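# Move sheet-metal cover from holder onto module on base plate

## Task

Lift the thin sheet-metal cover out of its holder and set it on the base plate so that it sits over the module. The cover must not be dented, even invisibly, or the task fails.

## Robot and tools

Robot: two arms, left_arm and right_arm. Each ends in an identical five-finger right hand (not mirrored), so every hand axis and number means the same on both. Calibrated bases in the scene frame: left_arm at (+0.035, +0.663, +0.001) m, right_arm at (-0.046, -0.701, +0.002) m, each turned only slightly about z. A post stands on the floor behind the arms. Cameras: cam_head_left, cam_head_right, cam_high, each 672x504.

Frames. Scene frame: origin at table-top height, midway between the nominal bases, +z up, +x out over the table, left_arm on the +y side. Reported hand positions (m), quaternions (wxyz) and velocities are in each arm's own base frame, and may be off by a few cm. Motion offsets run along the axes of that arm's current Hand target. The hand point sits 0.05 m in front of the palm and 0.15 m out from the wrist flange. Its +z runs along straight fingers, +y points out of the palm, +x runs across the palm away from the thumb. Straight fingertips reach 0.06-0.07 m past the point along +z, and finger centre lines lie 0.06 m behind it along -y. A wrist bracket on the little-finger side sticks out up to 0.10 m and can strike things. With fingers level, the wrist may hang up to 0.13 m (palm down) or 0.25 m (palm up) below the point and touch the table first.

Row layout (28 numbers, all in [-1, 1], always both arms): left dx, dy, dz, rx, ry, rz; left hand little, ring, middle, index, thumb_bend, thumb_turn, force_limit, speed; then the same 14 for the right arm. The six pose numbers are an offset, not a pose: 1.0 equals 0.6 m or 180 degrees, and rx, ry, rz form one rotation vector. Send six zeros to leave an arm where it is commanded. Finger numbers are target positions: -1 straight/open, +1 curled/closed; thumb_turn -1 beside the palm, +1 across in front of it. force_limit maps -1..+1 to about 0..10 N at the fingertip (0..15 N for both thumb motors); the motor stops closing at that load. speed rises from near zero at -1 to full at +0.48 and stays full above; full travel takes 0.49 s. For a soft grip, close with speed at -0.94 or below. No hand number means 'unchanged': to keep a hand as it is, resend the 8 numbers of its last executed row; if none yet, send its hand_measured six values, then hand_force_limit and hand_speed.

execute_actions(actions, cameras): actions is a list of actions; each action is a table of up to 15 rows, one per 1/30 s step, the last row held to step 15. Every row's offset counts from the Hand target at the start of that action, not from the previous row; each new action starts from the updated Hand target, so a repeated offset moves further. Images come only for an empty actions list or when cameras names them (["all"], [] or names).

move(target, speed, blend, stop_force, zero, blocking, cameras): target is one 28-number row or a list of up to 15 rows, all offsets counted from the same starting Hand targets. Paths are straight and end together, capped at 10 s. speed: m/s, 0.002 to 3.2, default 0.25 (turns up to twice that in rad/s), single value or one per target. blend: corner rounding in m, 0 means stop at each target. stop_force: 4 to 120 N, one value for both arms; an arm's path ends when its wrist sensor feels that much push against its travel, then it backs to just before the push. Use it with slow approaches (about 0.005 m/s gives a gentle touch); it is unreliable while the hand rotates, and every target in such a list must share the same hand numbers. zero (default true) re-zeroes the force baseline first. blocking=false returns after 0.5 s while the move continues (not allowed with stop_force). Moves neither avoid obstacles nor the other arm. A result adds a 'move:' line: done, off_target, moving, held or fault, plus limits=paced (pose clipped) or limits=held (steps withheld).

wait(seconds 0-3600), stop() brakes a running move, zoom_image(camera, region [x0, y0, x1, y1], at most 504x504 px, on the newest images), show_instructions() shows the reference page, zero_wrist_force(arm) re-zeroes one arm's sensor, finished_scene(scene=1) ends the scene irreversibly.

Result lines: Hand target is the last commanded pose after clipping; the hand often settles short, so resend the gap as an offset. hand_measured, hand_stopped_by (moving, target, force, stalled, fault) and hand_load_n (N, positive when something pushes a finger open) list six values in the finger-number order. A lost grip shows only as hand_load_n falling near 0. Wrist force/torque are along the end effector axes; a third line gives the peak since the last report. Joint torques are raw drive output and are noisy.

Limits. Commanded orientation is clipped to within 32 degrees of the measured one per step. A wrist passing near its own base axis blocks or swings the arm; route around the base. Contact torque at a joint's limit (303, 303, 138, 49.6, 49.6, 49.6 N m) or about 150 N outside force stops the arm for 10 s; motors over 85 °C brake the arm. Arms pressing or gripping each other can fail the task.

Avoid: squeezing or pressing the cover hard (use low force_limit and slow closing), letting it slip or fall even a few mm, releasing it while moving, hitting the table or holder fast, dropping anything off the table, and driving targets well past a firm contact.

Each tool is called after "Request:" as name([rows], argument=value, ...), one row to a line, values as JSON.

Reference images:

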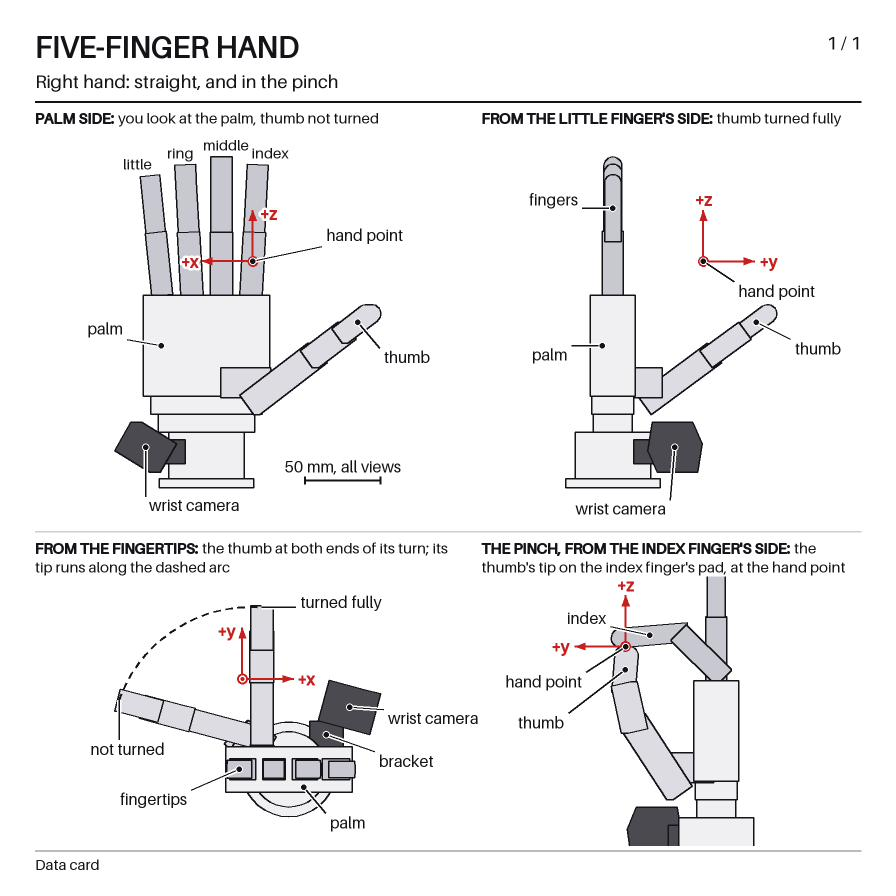

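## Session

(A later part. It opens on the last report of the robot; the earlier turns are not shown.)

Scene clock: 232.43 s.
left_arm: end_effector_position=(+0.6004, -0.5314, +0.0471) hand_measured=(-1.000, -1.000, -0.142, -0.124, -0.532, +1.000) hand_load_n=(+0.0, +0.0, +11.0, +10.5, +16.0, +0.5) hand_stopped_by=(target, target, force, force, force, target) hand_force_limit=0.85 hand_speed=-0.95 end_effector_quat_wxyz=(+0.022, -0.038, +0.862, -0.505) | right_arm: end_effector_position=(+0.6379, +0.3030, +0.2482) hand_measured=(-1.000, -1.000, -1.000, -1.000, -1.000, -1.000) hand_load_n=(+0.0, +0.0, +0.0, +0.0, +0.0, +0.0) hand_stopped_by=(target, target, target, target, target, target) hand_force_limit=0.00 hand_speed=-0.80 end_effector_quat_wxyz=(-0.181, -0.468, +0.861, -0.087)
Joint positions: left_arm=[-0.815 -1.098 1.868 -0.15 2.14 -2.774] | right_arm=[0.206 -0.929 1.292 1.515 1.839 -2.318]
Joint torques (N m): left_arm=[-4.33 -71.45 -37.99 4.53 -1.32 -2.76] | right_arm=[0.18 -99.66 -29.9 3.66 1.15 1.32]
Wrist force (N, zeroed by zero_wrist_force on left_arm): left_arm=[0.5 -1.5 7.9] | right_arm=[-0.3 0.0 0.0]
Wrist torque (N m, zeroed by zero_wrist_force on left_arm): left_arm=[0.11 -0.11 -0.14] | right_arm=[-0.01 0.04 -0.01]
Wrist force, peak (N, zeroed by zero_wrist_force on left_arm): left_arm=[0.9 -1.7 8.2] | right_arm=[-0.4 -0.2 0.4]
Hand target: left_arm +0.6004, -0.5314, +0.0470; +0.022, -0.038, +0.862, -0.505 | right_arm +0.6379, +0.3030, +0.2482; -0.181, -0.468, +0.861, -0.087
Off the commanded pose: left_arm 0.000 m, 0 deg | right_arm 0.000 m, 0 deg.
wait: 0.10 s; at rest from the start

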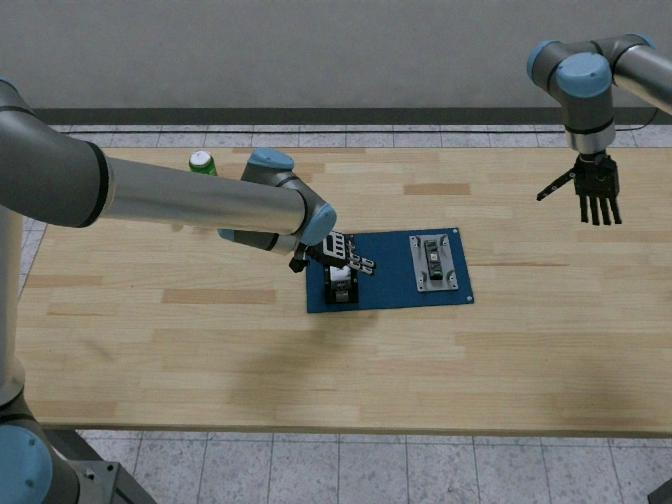

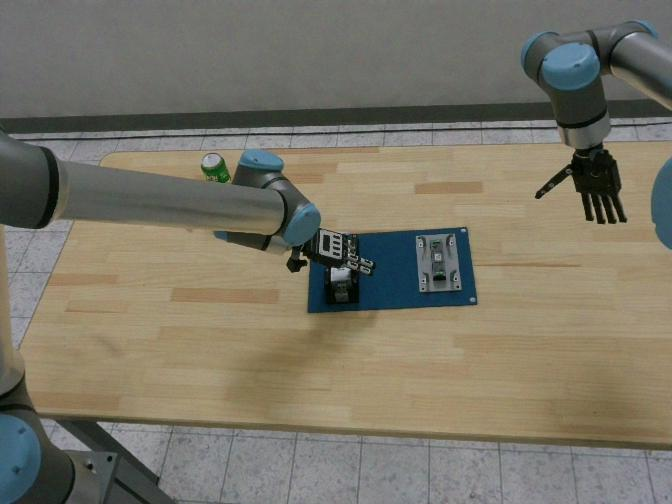

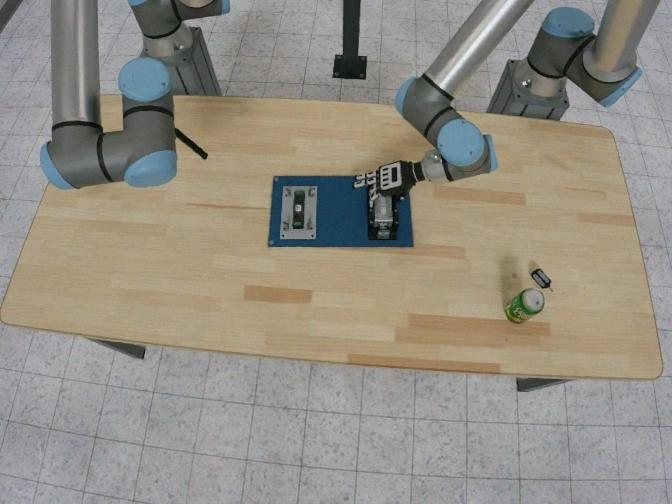

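Request:
move(target=[0,0,0,0,0,0,-1,-1,-0.4,-0.4,-0.75,1,-0.6,-0.8,0,0,0,0,0,0,-1,-1,-1,-1,-1,-1,0,-0.8], speed=0.02)

Request:
move(target=[0,-0.0872,-0.0489,0,0,0,-1,-1,-0.4,-0.4,-0.75,1,-0.6,-0.8,0,0,0,0,0,0,-1,-1,-1,-1,-1,-1,0,-0.8], speed=0.1)

Request:
move(target=[0,0.163,-0.2907,0,0,0,-1,-1,-0.4,-0.4,-0.75,1,-0.6,-0.8,0,0,0,0,0,0,-1,-1,-1,-1,-1,-1,0,-0.8], speed=0.2, cameras=["all"])

Request:
zoom_image(camera="cam_head_right", region=[322, 226, 362, 256])

Request:
zoom_image(camera="cam_head_right", region=[322, 272, 362, 306])

Request:
zoom_image(camera="cam_high", region=[363, 170, 403, 200])

Request:
zoom_image(camera="cam_high", region=[363, 196, 403, 242])

Scene clock: 235.63 s.
left_arm: end_effector_position=(+0.6004, -0.5314, +0.0470) hand_measured=(-1.000, -1.000, -0.400, -0.400, -0.750, +1.000) hand_load_n=(+0.0, +0.0, +0.0, +0.0, +0.0, +0.0) hand_stopped_by=(target, target, target, target, target, target) hand_force_limit=-0.60 hand_speed=-0.80 end_effector_quat_wxyz=(+0.023, -0.038, +0.862, -0.505) | right_arm: end_effector_position=(+0.6379, +0.3030, +0.2482) hand_measured=(-1.000, -1.000, -1.000, -1.000, -1.000, -1.000) hand_load_n=(+0.0, +0.0, +0.0, +0.0, +0.0, +0.5) hand_stopped_by=(target, target, target, target, target, target) hand_force_limit=0.00 hand_speed=-0.80 end_effector_quat_wxyz=(-0.181, -0.468, +0.861, -0.087)
Joint positions: left_arm=[-0.815 -1.098 1.868 -0.15 2.14 -2.774] | right_arm=[0.206 -0.929 1.292 1.515 1.839 -2.318]
Joint torques (N m): left_arm=[-4.27 -65.08 -38.25 -0.87 0.48 -2.53] | right_arm=[0.92 -100.41 -30.6 3.83 1.04 1.09]
Wrist force (N, zeroed by zero_wrist_force on left_arm): left_arm=[0.2 -0.1 0.0] | right_arm=[-0.1 -0.1 0.2]
Wrist torque (N m, zeroed by zero_wrist_force on left_arm): left_arm=[-0.02 -0.04 -0.16] | right_arm=[-0.04 0.01 -0.01]
Wrist force, peak (N, zeroed by zero_wrist_force on left_arm): left_arm=[0.9 -1.1 8.6] | right_arm=[0.0 -0.6 0.4]
Hand target: left_arm +0.6004, -0.5314, +0.0470; +0.022, -0.038, +0.862, -0.505 | right_arm +0.6379, +0.3030, +0.2482; -0.181, -0.468, +0.861, -0.087
Off the commanded pose: left_arm 0.000 m, 0 deg | right_arm 0.000 m, 0 deg.
move: done

Scene clock: 236.57 s.
left_arm: end_effector_position=(+0.6005, -0.5315, +0.1071) hand_measured=(-1.000, -1.000, -0.400, -0.400, -0.750, +1.000) hand_load_n=(+0.0, +0.0, +0.0, -0.5, +0.0, +0.0) hand_stopped_by=(target, target, target, target, target, target) hand_force_limit=-0.60 hand_speed=-0.80 end_effector_quat_wxyz=(+0.023, -0.038, +0.862, -0.505) | right_arm: end_effector_position=(+0.6379, +0.3030, +0.2482) hand_measured=(-1.000, -1.000, -1.000, -1.000, -1.000, -1.000) hand_load_n=(+0.0, +0.0, +0.0, +0.0, +0.0, +0.0) hand_stopped_by=(target, target, target, target, target, target) hand_force_limit=0.00 hand_speed=-0.80 end_effector_quat_wxyz=(-0.181, -0.468, +0.861, -0.087)
Joint positions: left_arm=[-0.815 -1.165 1.837 -0.051 2.14 -2.774] | right_arm=[0.206 -0.929 1.292 1.515 1.839 -2.318]
Joint torques (N m): left_arm=[-6.96 -61.38 -24 -0.68 -0.33 -0.28] | right_arm=[0.96 -100.71 -29.73 3.76 1.16 1.11]
Wrist force (N, zeroed by zero_wrist_force on left_arm): left_arm=[0.2 0.7 0.3] | right_arm=[-0.5 0.0 0.1]
Wrist torque (N m, zeroed by zero_wrist_force on left_arm): left_arm=[0.08 -0.04 -0.15] | right_arm=[-0.02 0.07 -0.02]
Wrist force, peak (N, zeroed by zero_wrist_force on left_arm): left_arm=[0.2 1.5 1.2] | right_arm=[-0.4 -0.3 0.3]
Hand target: left_arm +0.6004, -0.5314, +0.1070; +0.022, -0.038, +0.862, -0.505 | right_arm +0.6379, +0.3030, +0.2482; -0.181, -0.468, +0.861, -0.087
Off the commanded pose: left_arm 0.000 m, 0 deg | right_arm 0.000 m, 0 deg.
move: done

Scene clock: 238.03 s.
left_arm: end_effector_position=(+0.5826, -0.3323, +0.1072) hand_measured=(-1.000, -1.000, -0.400, -0.400, -0.750, +1.000) hand_load_n=(+0.0, +0.0, +0.0, +0.0, +0.0, +0.0) hand_stopped_by=(target, target, target, target, target, target) hand_force_limit=-0.60 hand_speed=-0.80 end_effector_quat_wxyz=(+0.022, -0.038, +0.862, -0.505) | right_arm: end_effector_position=(+0.6379, +0.3030, +0.2482) hand_measured=(-1.000, -1.000, -1.000, -1.000, -1.000, -1.000) hand_load_n=(+0.0, +0.0, +0.0, +0.0, +0.0, +0.0) hand_stopped_by=(target, target, target, target, target, target) hand_force_limit=0.00 hand_speed=-0.80 end_effector_quat_wxyz=(-0.181, -0.468, +0.861, -0.087)
Joint positions: left_arm=[-0.565 -1.269 2.013 0.001 2.335 -2.573] | right_arm=[0.206 -0.929 1.292 1.515 1.839 -2.318]
Joint torques (N m): left_arm=[8.4 -52.31 -37.09 0.77 0.68 -0.46] | right_arm=[0.94 -101.16 -29.77 3.84 1.28 1.18]
Wrist force (N, zeroed by zero_wrist_force on left_arm): left_arm=[0.4 0.2 0.0] | right_arm=[-0.1 -0.2 0.0]
Wrist torque (N m, zeroed by zero_wrist_force on left_arm): left_arm=[0.02 -0.04 0.10] | right_arm=[-0.03 0.02 -0.01]
Wrist force, peak (N, zeroed by zero_wrist_force on left_arm): left_arm=[0.2 2.0 -1.8] | right_arm=[-0.4 -0.4 0.4]
Hand target: left_arm +0.5826, -0.3323, +0.1072; +0.022, -0.038, +0.862, -0.505 | right_arm +0.6379, +0.3030, +0.2482; -0.181, -0.468, +0.861, -0.087
Off the commanded pose: left_arm 0.000 m, 0 deg | right_arm 0.000 m, 0 deg.
move: done

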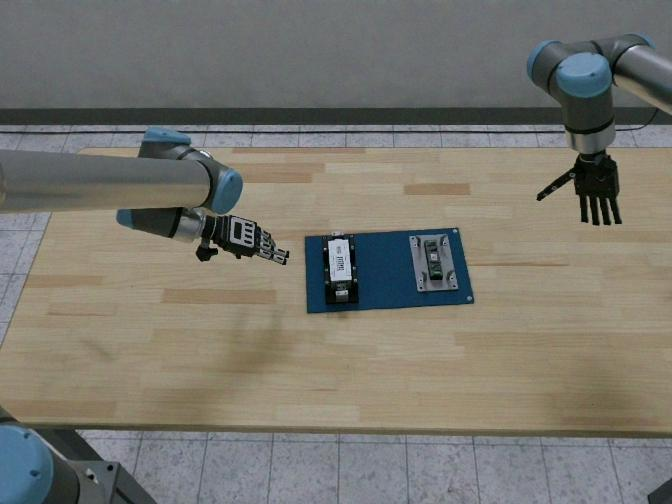

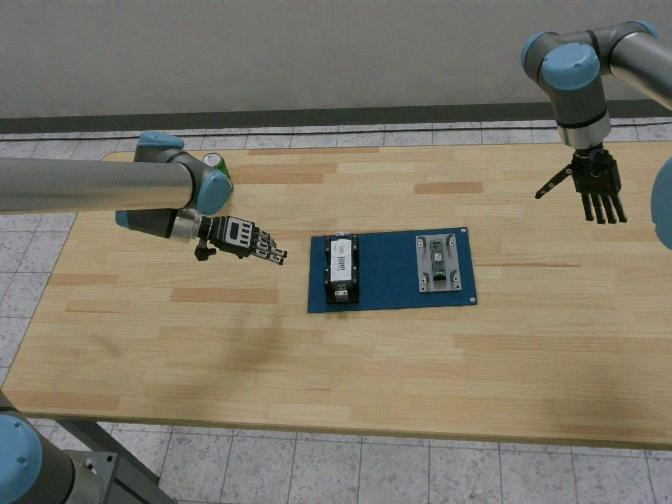

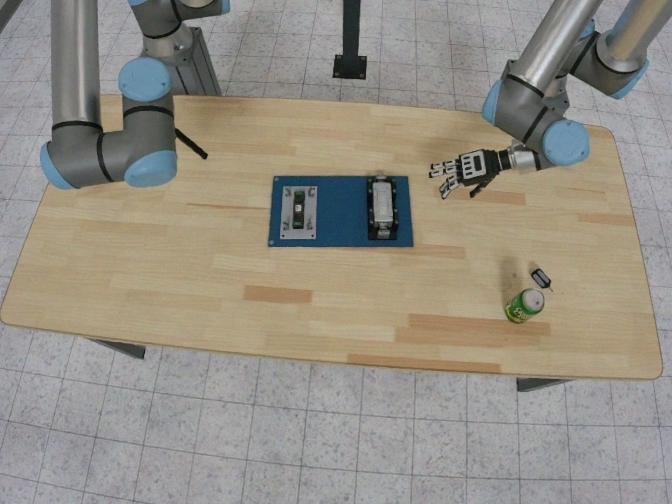

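Scaled by 12.600 from the camera's image (finer frame: 960x720).

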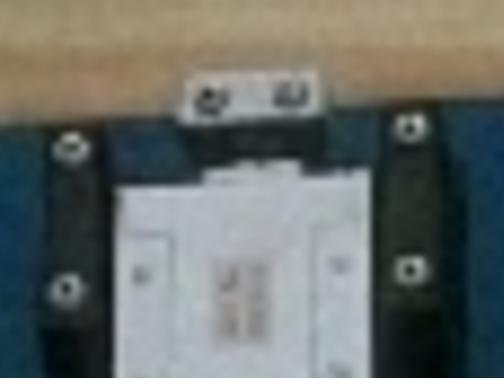

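Scaled by 12.600 from the camera's image (finer frame: 960x720).

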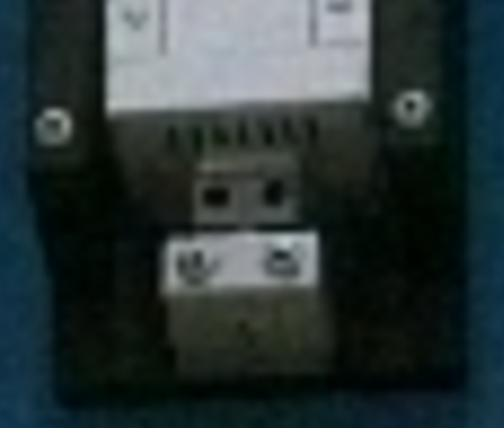

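Scaled by 12.600 from the camera's image (finer frame: 960x720).

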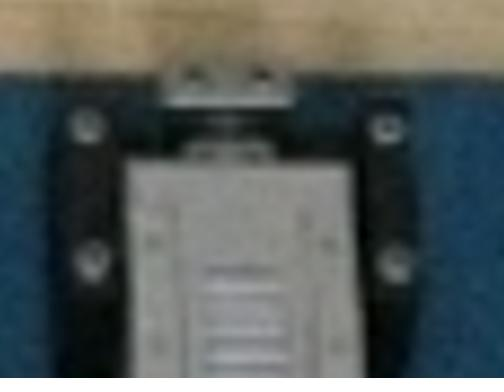

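Scaled by 10.957 from the camera's image (finer frame: 960x720).

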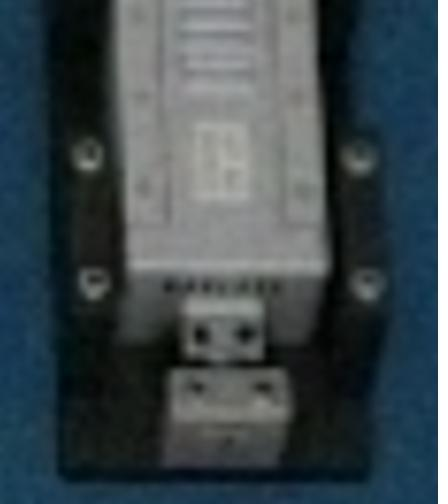

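Request:
move(target=[0,0,0,0,0,0,1,1,-1,-1,-1,-1,-0.6,-0.2,0.0983,0.005,-0.2302,0,0,0,1,1,-1,-1,-1,-1,-0.6,-0.2], speed=0.25, cameras=["all"])

Scene clock: 245.30 s.
left_arm: end_effector_position=(+0.5826, -0.3323, +0.1072) hand_measured=(+1.000, +1.000, -1.000, -1.000, -1.000, -1.000) hand_load_n=(+0.0, +0.0, +0.0, +0.0, +0.0, +0.0) hand_stopped_by=(target, target, target, target, target, target) hand_force_limit=-0.60 hand_speed=-0.20 end_effector_quat_wxyz=(+0.022, -0.038, +0.862, -0.505) | right_arm: end_effector_position=(+0.6380, +0.3031, +0.3985) hand_measured=(+1.000, +1.000, -1.000, -1.000, -1.000, -1.000) hand_load_n=(+0.0, +0.0, +0.0, +0.0, -0.5, +0.0) hand_stopped_by=(target, target, target, target, target, target) hand_force_limit=-0.60 hand_speed=-0.20 end_effector_quat_wxyz=(-0.181, -0.468, +0.861, -0.087)
Joint positions: left_arm=[-0.565 -1.269 2.012 0.001 2.335 -2.573] | right_arm=[0.206 -0.993 1.125 1.746 1.839 -2.318]
Joint torques (N m): left_arm=[15.61 -49.11 -35.86 2.92 0.8 1.71] | right_arm=[8.96 -77.2 -47.86 7.03 2.49 2.1]
Wrist force (N, zeroed by zero_wrist_force on left_arm): left_arm=[0.5 0.2 0.5] | right_arm=[-0.5 -0.3 0.1]
Wrist torque (N m, zeroed by zero_wrist_force on left_arm): left_arm=[-0.01 -0.07 0.10] | right_arm=[-0.08 0.07 -0.01]
Wrist force, peak (N, zeroed by zero_wrist_force on left_arm): left_arm=[0.8 0.5 0.2] | right_arm=[-1.2 -0.3 2.5]
Hand target: left_arm +0.5826, -0.3323, +0.1072; +0.022, -0.038, +0.862, -0.505 | right_arm +0.6380, +0.3031, +0.3984; -0.181, -0.468, +0.861, -0.087
Off the commanded pose: left_arm 0.000 m, 0 deg | right_arm 0.000 m, 0 deg.
move: done

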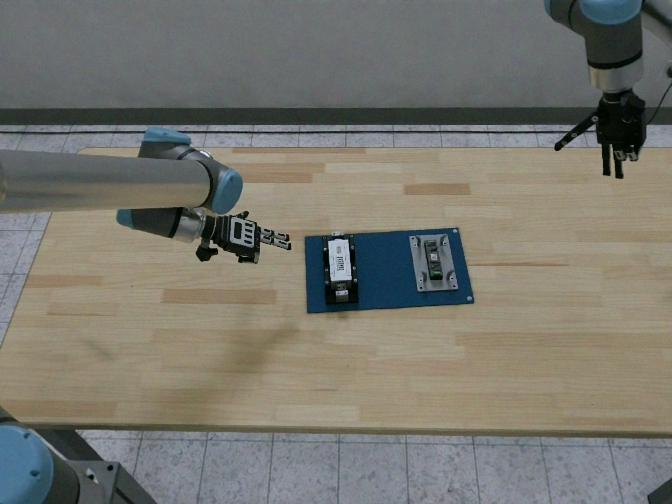

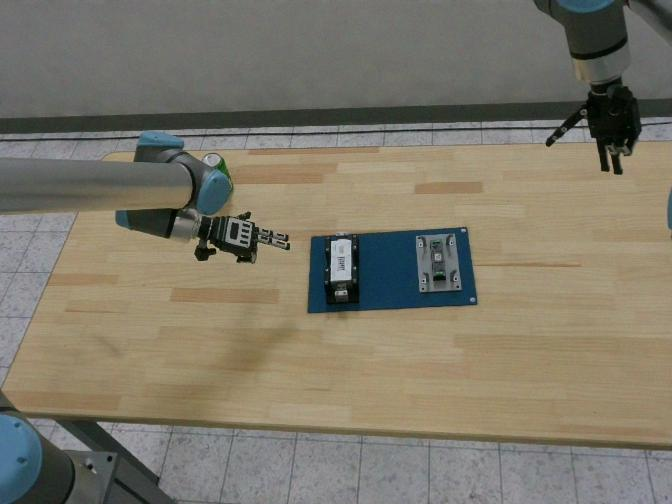

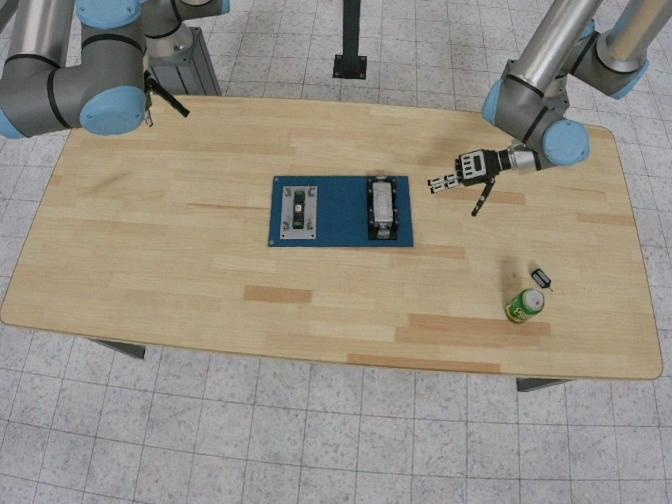

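Request:
move(target=[0,0,0,0,0,0,1,1,-1,-1,-1,-1,-0.6,-0.2,0,0,0,0.3274,-0.4341,-0.6018,1,1,-1,-1,-1,-1,-0.6,-0.2], speed=0.3, cameras=["all"])

Scene clock: 250.27 s.
left_arm: end_effector_position=(+0.5826, -0.3323, +0.1072) hand_measured=(+1.000, +1.000, -1.000, -1.000, -1.000, -1.000) hand_load_n=(+0.0, +0.0, +0.0, +0.0, +0.0, +0.0) hand_stopped_by=(target, target, target, target, target, target) hand_force_limit=-0.60 hand_speed=-0.20 end_effector_quat_wxyz=(+0.022, -0.038, +0.862, -0.505) | right_arm: end_effector_position=(+0.6380, +0.3031, +0.3983) hand_measured=(+1.000, +1.000, -1.000, -1.000, -1.000, -1.000) hand_load_n=(+0.0, +0.0, +0.0, +0.0, +0.0, -0.5) hand_stopped_by=(target, target, target, target, target, target) hand_force_limit=-0.60 hand_speed=-0.20 end_effector_quat_wxyz=(-0.506, +0.862, +0.021, -0.011) end_effector_velocity=(+0.000, +0.000, -0.001) end_effector_angular_velocity=(+0.001, +0.001, +0.003)
Joint positions: left_arm=[-0.565 -1.269 2.012 0.001 2.335 -2.573] | right_arm=[-0.11 -1.167 1.515 1.492 0.53 -5.025]
Joint velocities: left_arm=[within noise] | right_arm=[0.001 0.002 0.001 0.003 0 -0.006]
Joint torques (N m): left_arm=[13.63 -52.21 -21.37 2.83 0.94 1.71] | right_arm=[10.43 -89.89 -45.74 6.74 -1.51 -2.62]
Wrist force (N, zeroed by zero_wrist_force on left_arm): left_arm=[0.2 0.8 0.3] | right_arm=[0.0 0.5 0.6]
Wrist torque (N m, zeroed by zero_wrist_force on left_arm): left_arm=[0.11 -0.02 0.10] | right_arm=[0.14 -0.02 0.27]
Wrist force, peak (N, zeroed by zero_wrist_force on left_arm): left_arm=[0.9 -0.1 0.7] | right_arm=[-1.2 -0.6 0.4]
Hand target: left_arm +0.5826, -0.3323, +0.1072; +0.022, -0.038, +0.862, -0.505 | right_arm +0.6380, +0.3031, +0.3984; -0.506, +0.862, +0.021, -0.010
Off the commanded pose: left_arm 0.000 m, 0 deg | right_arm 0.000 m, 0 deg.
move: done

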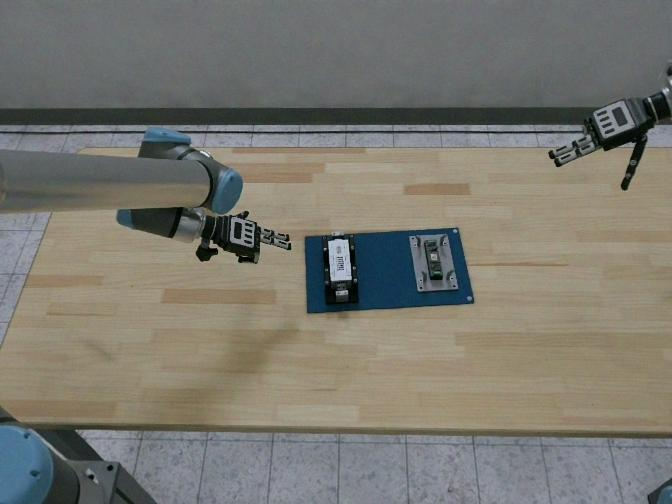

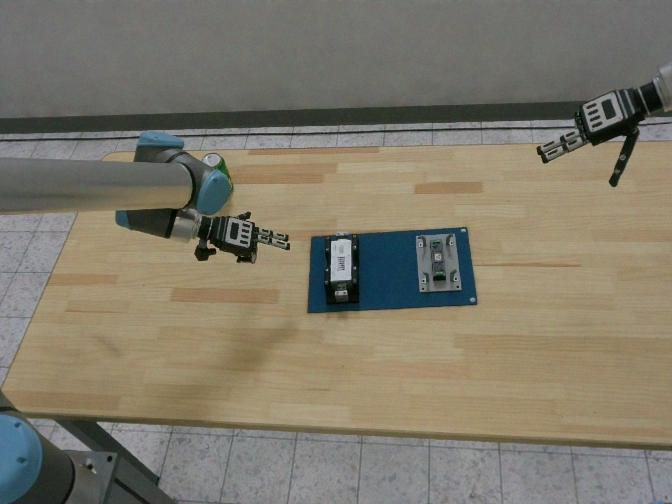

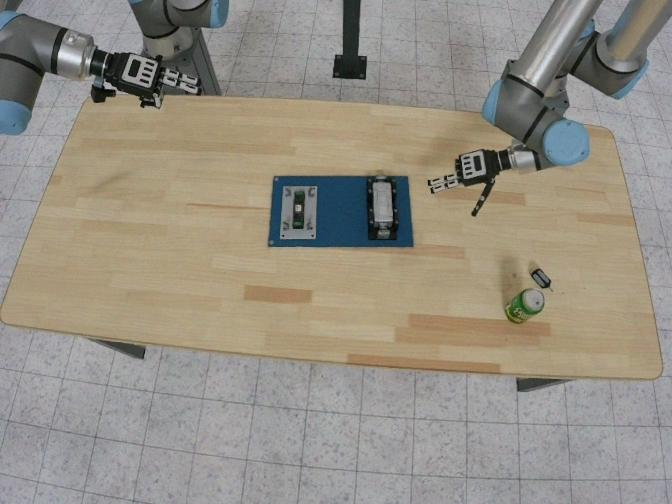

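Request:
move(target=[0,0,0,0,0,0,1,1,-1,-1,-1,-1,-0.6,-0.2,0.0770,-0.0571,0.6138,0,0,0,1,1,-1,-1,-1,-1,-0.6,-0.2], speed=0.25, cameras=["all"])

Request:
zoom_image(camera="cam_high", region=[260, 80, 400, 220])

Request:
zoom_image(camera="cam_head_left", region=[330, 150, 470, 290])

Scene clock: 252.73 s.
left_arm: end_effector_position=(+0.5826, -0.3323, +0.1072) hand_measured=(+1.000, +1.000, -1.000, -1.000, -1.000, -1.000) hand_load_n=(+0.0, +0.0, -0.5, +0.0, +0.0, +0.0) hand_stopped_by=(target, target, target, target, target, target) hand_force_limit=-0.60 hand_speed=-0.20 end_effector_quat_wxyz=(+0.022, -0.038, +0.862, -0.505) | right_arm: end_effector_position=(+0.6688, +0.6432, +0.2491) hand_measured=(+1.000, +1.000, -1.000, -1.000, -1.000, -1.000) hand_load_n=(+0.0, +0.0, +0.0, +0.0, +0.0, -0.5) hand_stopped_by=(target, target, target, target, target, target) hand_force_limit=-0.60 hand_speed=-0.20 end_effector_quat_wxyz=(-0.506, +0.862, +0.021, -0.010)
Joint positions: left_arm=[-0.565 -1.269 2.012 0.001 2.335 -2.573] | right_arm=[0.346 -0.906 1.217 0.771 0.584 -4.148]
Joint torques (N m): left_arm=[13.66 -54.31 -21.37 3.01 0.93 1.69] | right_arm=[8.83 -91.38 -43.96 2.54 -2.63 1.35]
Wrist force (N, zeroed by zero_wrist_force on left_arm): left_arm=[0.1 0.2 0.0] | right_arm=[-0.1 0.6 0.3]
Wrist torque (N m, zeroed by zero_wrist_force on left_arm): left_arm=[0.03 0.01 0.08] | right_arm=[0.13 -0.02 0.34]
Wrist force, peak (N, zeroed by zero_wrist_force on left_arm): left_arm=[1.1 0.1 0.4] | right_arm=[0.4 0.4 2.5]
Hand target: left_arm +0.5826, -0.3323, +0.1072; +0.022, -0.038, +0.862, -0.505 | right_arm +0.6688, +0.6432, +0.2491; -0.506, +0.862, +0.021, -0.010
Off the commanded pose: left_arm 0.000 m, 0 deg | right_arm 0.000 m, 0 deg.
move: done

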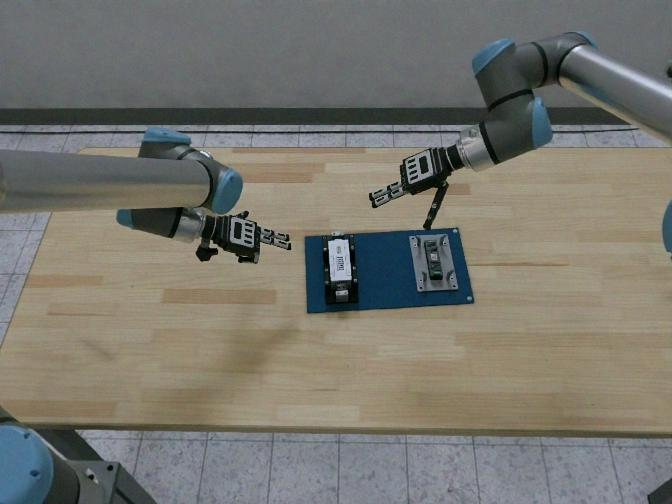

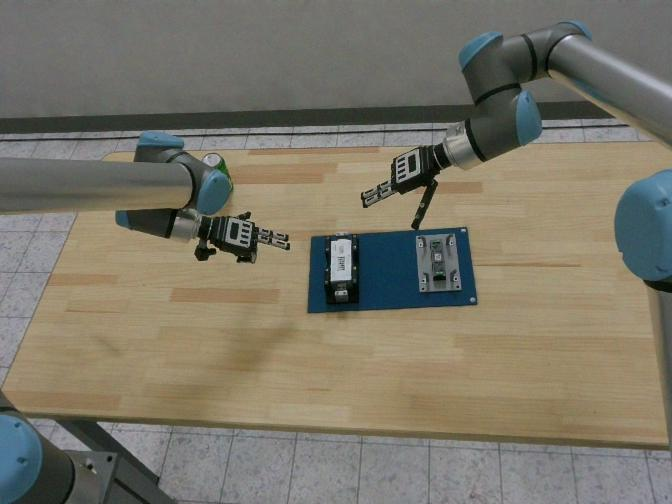

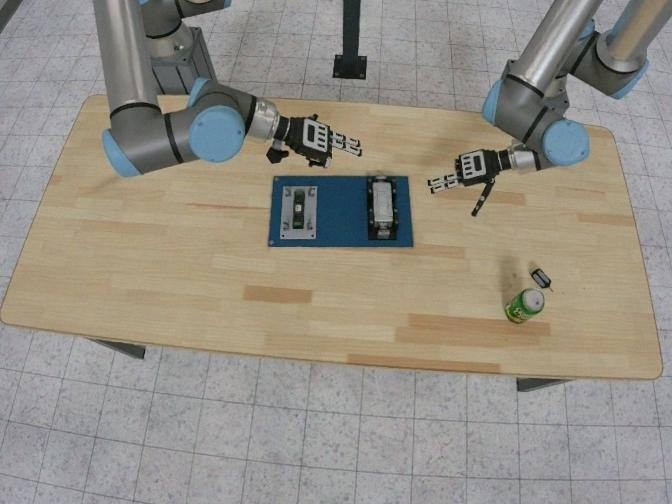

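Scaled by 3.600 from the camera's image (finer frame: 960x720).

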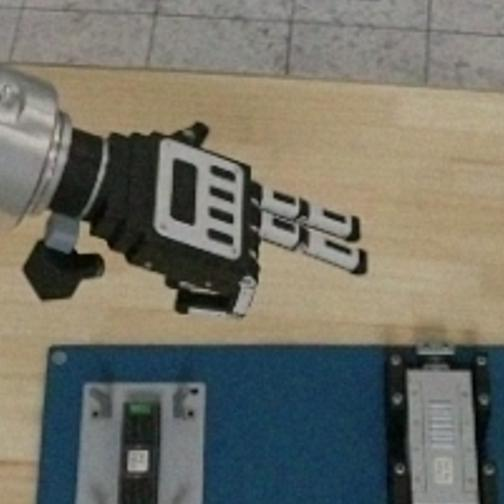

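Scaled by 3.600 from the camera's image (finer frame: 960x720).

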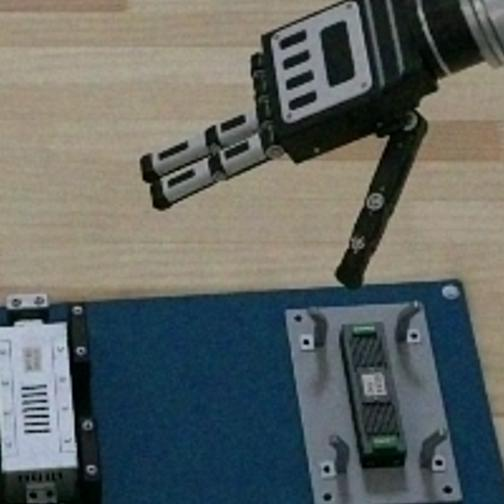

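Request:
move(target=[0,0.1369,0.0768,0,0,0,1,1,-1,-1,-1,-1,-0.6,-0.2,0,0,0,0,0,0,1,1,-1,-1,-1,-1,-0.6,-0.2], speed=0.06, stop_force=6, cameras=["all"])

Request:
zoom_image(camera="cam_high", region=[370, 150, 510, 250])

Request:
zoom_image(camera="cam_head_left", region=[200, 200, 350, 310])

Scene clock: 256.53 s.
left_arm: end_effector_position=(+0.5826, -0.3322, +0.0130) hand_measured=(+1.000, +1.000, -1.000, -1.000, -1.000, -1.000) hand_load_n=(+0.0, +0.0, +0.0, +0.0, +0.0, +0.0) hand_stopped_by=(target, target, target, target, target, target) hand_force_limit=-0.60 hand_speed=-0.20 end_effector_quat_wxyz=(+0.022, -0.038, +0.862, -0.505) | right_arm: end_effector_position=(+0.6688, +0.6432, +0.2491) hand_measured=(+1.000, +1.000, -1.000, -1.000, -1.000, -1.000) hand_load_n=(+0.0, +0.0, +0.0, +0.0, +0.0, +0.0) hand_stopped_by=(target, target, target, target, target, target) hand_force_limit=-0.60 hand_speed=-0.20 end_effector_quat_wxyz=(-0.506, +0.862, +0.021, -0.010)
Joint positions: left_arm=[-0.565 -1.142 2.058 -0.171 2.335 -2.573] | right_arm=[0.346 -0.906 1.217 0.771 0.585 -4.148]
Joint torques (N m): left_arm=[14.4 -77.29 -35.6 0.93 1.64 -2.84] | right_arm=[9.97 -83.36 -46.78 1.45 -0.01 1.86]
Wrist force (N, zeroed by zero_wrist_force on left_arm): left_arm=[0.2 0.2 0.4] | right_arm=[0.0 0.9 0.0]
Wrist torque (N m, zeroed by zero_wrist_force on left_arm): left_arm=[0.01 -0.02 0.05] | right_arm=[0.20 -0.02 0.33]
Wrist force, peak (N, zeroed by zero_wrist_force on left_arm): left_arm=[0.0 1.2 0.5] | right_arm=[-0.6 0.8 -0.1]
Hand target: left_arm +0.5826, -0.3322, +0.0130; +0.022, -0.038, +0.862, -0.505 | right_arm +0.6688, +0.6432, +0.2491; -0.506, +0.862, +0.021, -0.010
Off the commanded pose: left_arm 0.000 m, 0 deg | right_arm 0.000 m, 0 deg.
move: done

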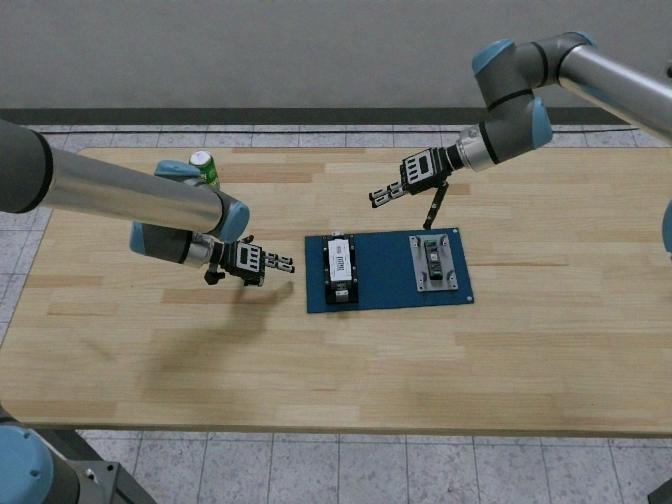

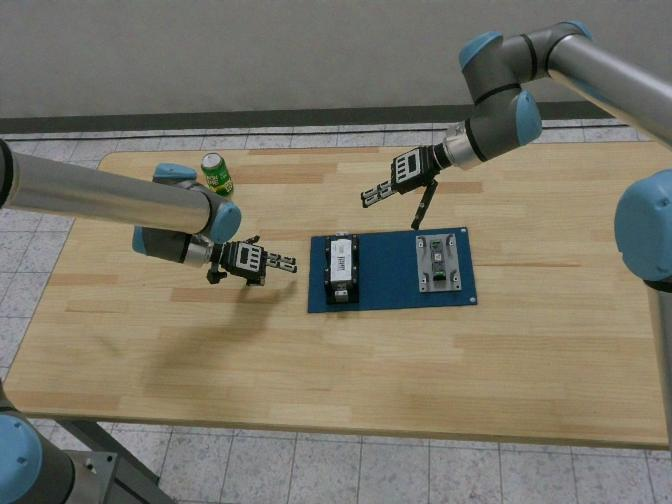

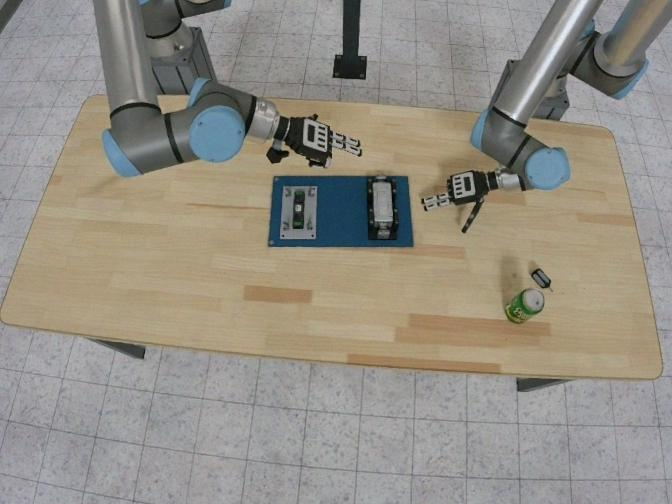

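Scaled by 3.600 from the camera's image (finer frame: 960x720).

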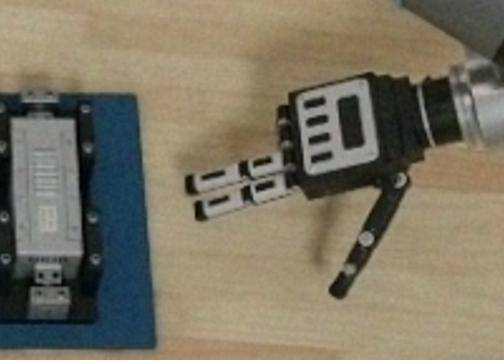

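Scaled by 3.360 from the camera's image (finer frame: 960x720).

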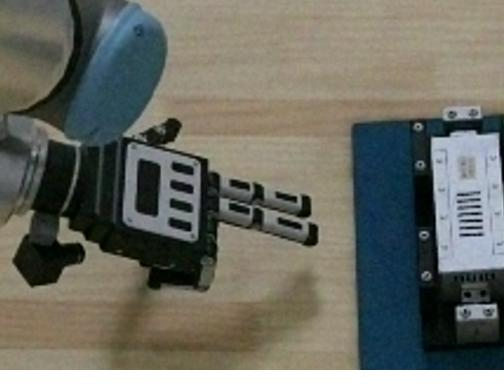

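Request:
move(target=[0,-0.0563,0.1004,0,0,0,1,1,-1,-1,-1,-1,-0.6,-0.2,0,0,0,0,0,0,1,1,-1,-1,-1,-1,-0.6,-0.2], speed=0.04, stop_force=5, cameras=["all"])

Request:
zoom_image(camera="cam_high", region=[360, 170, 430, 240])

Request:
zoom_image(camera="cam_head_right", region=[290, 225, 360, 305])

Scene clock: 259.77 s.
left_arm: end_effector_position=(+0.5887, -0.4010, +0.0130) hand_measured=(+1.000, +1.000, -1.000, -1.000, -1.000, -1.000) hand_load_n=(+0.0, +0.0, -0.5, +0.0, +0.0, +0.0) hand_stopped_by=(target, target, target, target, target, target) hand_force_limit=-0.60 hand_speed=-0.20 end_effector_quat_wxyz=(+0.022, -0.038, +0.862, -0.505) | right_arm: end_effector_position=(+0.6688, +0.6432, +0.2491) hand_measured=(+1.000, +1.000, -1.000, -1.000, -1.000, -1.000) hand_load_n=(+0.0, +0.0, +0.0, +0.0, +0.0, +0.0) hand_stopped_by=(target, target, target, target, target, target) hand_force_limit=-0.60 hand_speed=-0.20 end_effector_quat_wxyz=(-0.506, +0.862, +0.021, -0.010)
Joint positions: left_arm=[-0.664 -1.123 2.012 -0.202 2.261 -2.66] | right_arm=[0.346 -0.906 1.217 0.771 0.585 -4.148]
Joint torques (N m): left_arm=[15.82 -80.37 -15.94 3.51 2.65 2.37] | right_arm=[9.08 -82.89 -46.04 1.61 -0.21 1.89]
Wrist force (N, zeroed by zero_wrist_force on left_arm): left_arm=[0.4 0.2 0.2] | right_arm=[-0.3 0.9 0.2]
Wrist torque (N m, zeroed by zero_wrist_force on left_arm): left_arm=[0.01 -0.05 0.02] | right_arm=[0.19 0.02 0.31]
Wrist force, peak (N, zeroed by zero_wrist_force on left_arm): left_arm=[0.5 0.4 0.6] | right_arm=[-0.2 1.0 0.2]
Hand target: left_arm +0.5887, -0.4010, +0.0130; +0.022, -0.038, +0.862, -0.505 | right_arm +0.6688, +0.6432, +0.2491; -0.506, +0.862, +0.021, -0.010
Off the commanded pose: left_arm 0.000 m, 0 deg | right_arm 0.000 m, 0 deg.
move: done

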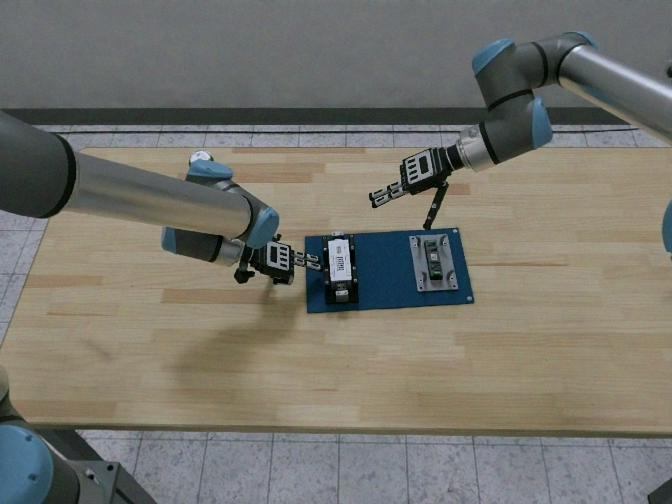

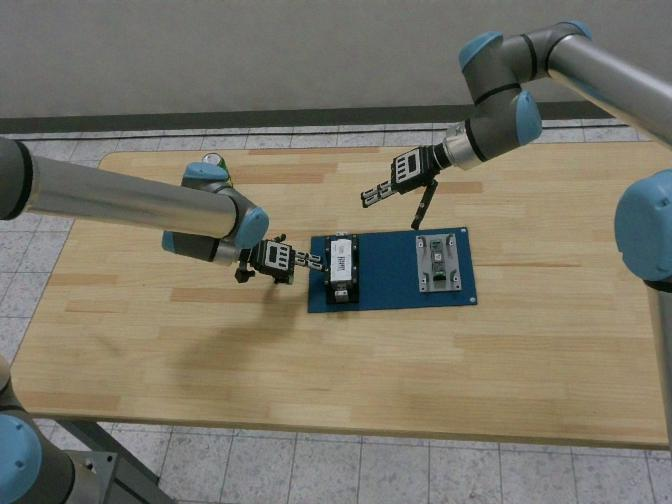

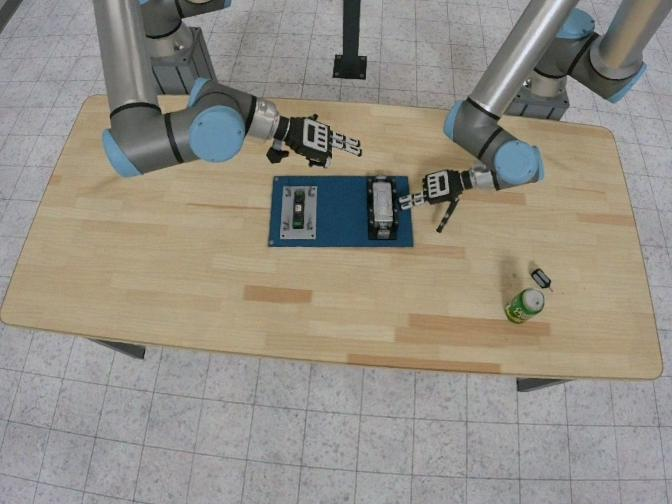

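Scaled by 7.200 from the camera's image (finer frame: 960x720).

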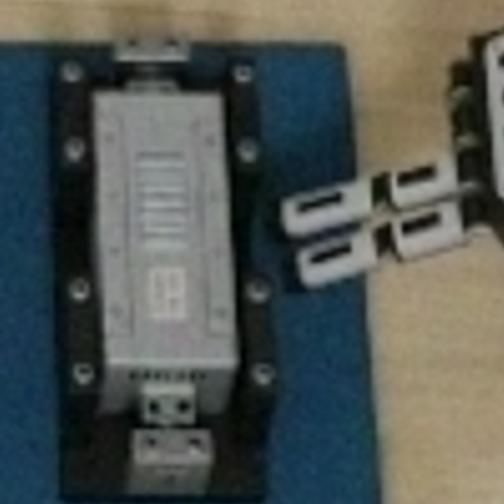

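Scaled by 6.300 from the camera's image (finer frame: 960x720).

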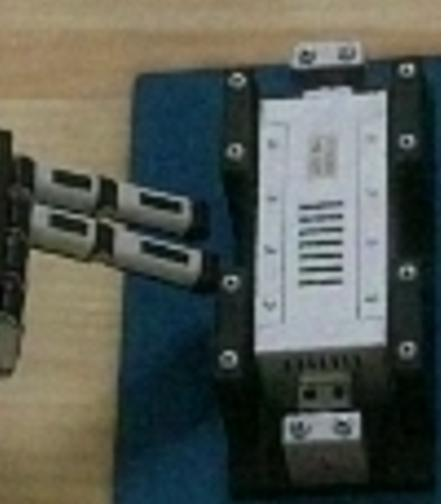

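Request:
zero_wrist_force(arm="left_arm")

Request:
move(target=[0,-0.0144,0.0398,0,0,0,1,1,-1,-1,-1,-1,-0.6,-0.2,0,0,0,0,0,0,1,1,-1,-1,-1,-1,-0.6,-0.2], speed=0.01, stop_force=4, cameras=["all"])

Request:
zoom_image(camera="cam_high", region=[360, 170, 430, 240])

Wrist force sensor zeroed.

Scene clock: 263.87 s.
left_arm: end_effector_position=(+0.5903, -0.4188, +0.0100) hand_measured=(+1.000, +1.000, -1.000, -1.000, -1.000, -1.000) hand_load_n=(+0.0, +0.5, -3.5, +0.0, +0.0, +0.0) hand_stopped_by=(target, target, target, target, target, target) hand_force_limit=-0.60 hand_speed=-0.20 end_effector_quat_wxyz=(+0.022, -0.038, +0.862, -0.505) | right_arm: end_effector_position=(+0.6688, +0.6432, +0.2491) hand_measured=(+1.000, +1.000, -1.000, -1.000, -1.000, -1.000) hand_load_n=(+0.0, +0.0, +0.0, +0.0, +0.0, -0.5) hand_stopped_by=(target, target, target, target, target, target) hand_force_limit=-0.60 hand_speed=-0.20 end_effector_quat_wxyz=(-0.506, +0.862, +0.021, -0.010)
Joint positions: left_arm=[-0.687 -1.112 1.999 -0.211 2.242 -2.679] | right_arm=[0.346 -0.906 1.217 0.771 0.585 -4.148]
Joint torques (N m): left_arm=[13.36 -80.9 -18.17 2.27 3.01 2.29] | right_arm=[8.58 -81.86 -44.68 1.48 -0.23 1.62]
Wrist force (N, zeroed by zero_wrist_force on left_arm): left_arm=[0.3 2.0 -2.5] | right_arm=[-0.3 0.8 0.0]
Wrist torque (N m, zeroed by zero_wrist_force on left_arm): left_arm=[0.00 0.04 0.10] | right_arm=[0.19 0.03 0.31]
Wrist force, peak (N, zeroed by zero_wrist_force on left_arm): left_arm=[-0.2 2.1 -6.2] | right_arm=[0.0 1.0 0.0]
Hand target: left_arm +0.5903, -0.4188, +0.0100; +0.022, -0.038, +0.862, -0.505 (not the last commanded pose) | right_arm +0.6688, +0.6432, +0.2491; -0.506, +0.862, +0.021, -0.010
Off the commanded pose: left_arm 0.007 m, 0 deg | right_arm 0.000 m, 0 deg.
move: contact (left_arm)

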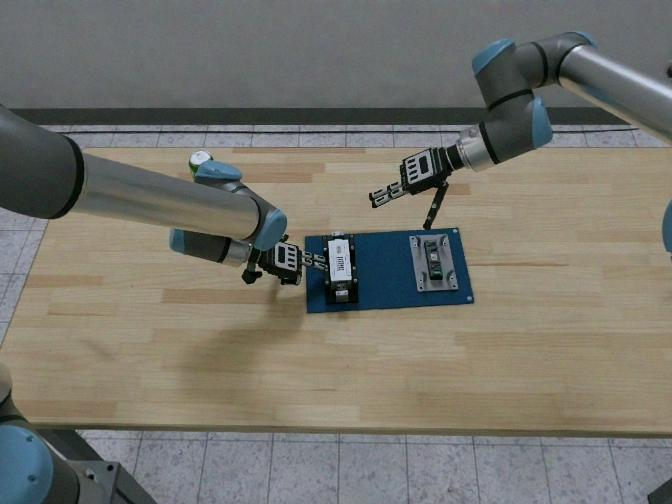

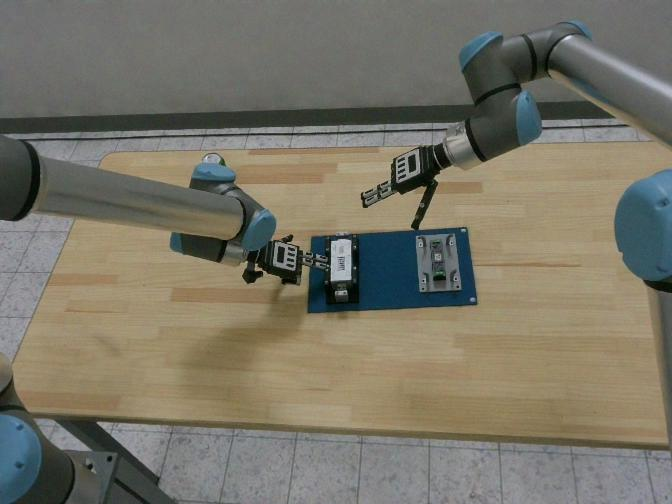

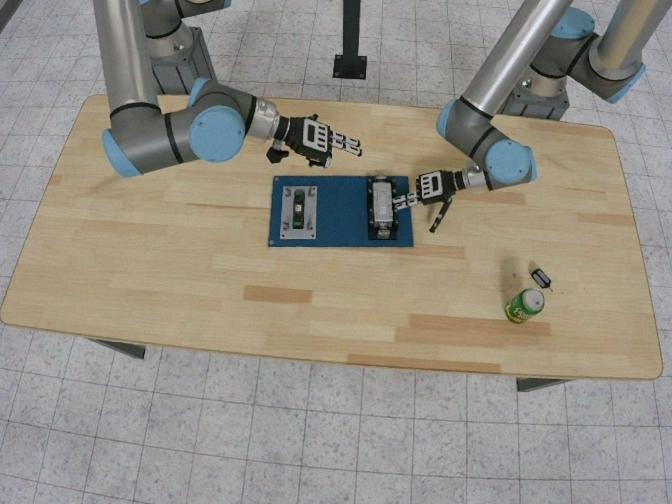

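Scaled by 7.200 from the camera's image (finer frame: 960x720).

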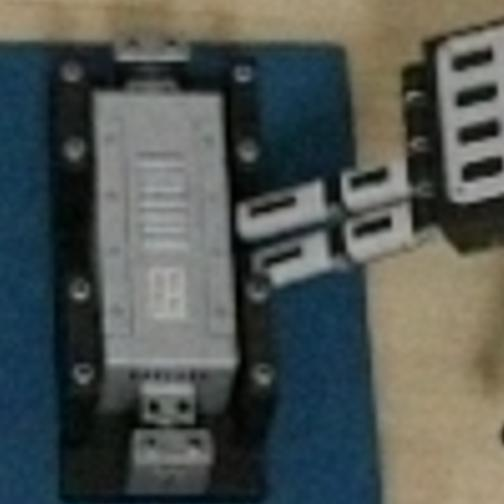

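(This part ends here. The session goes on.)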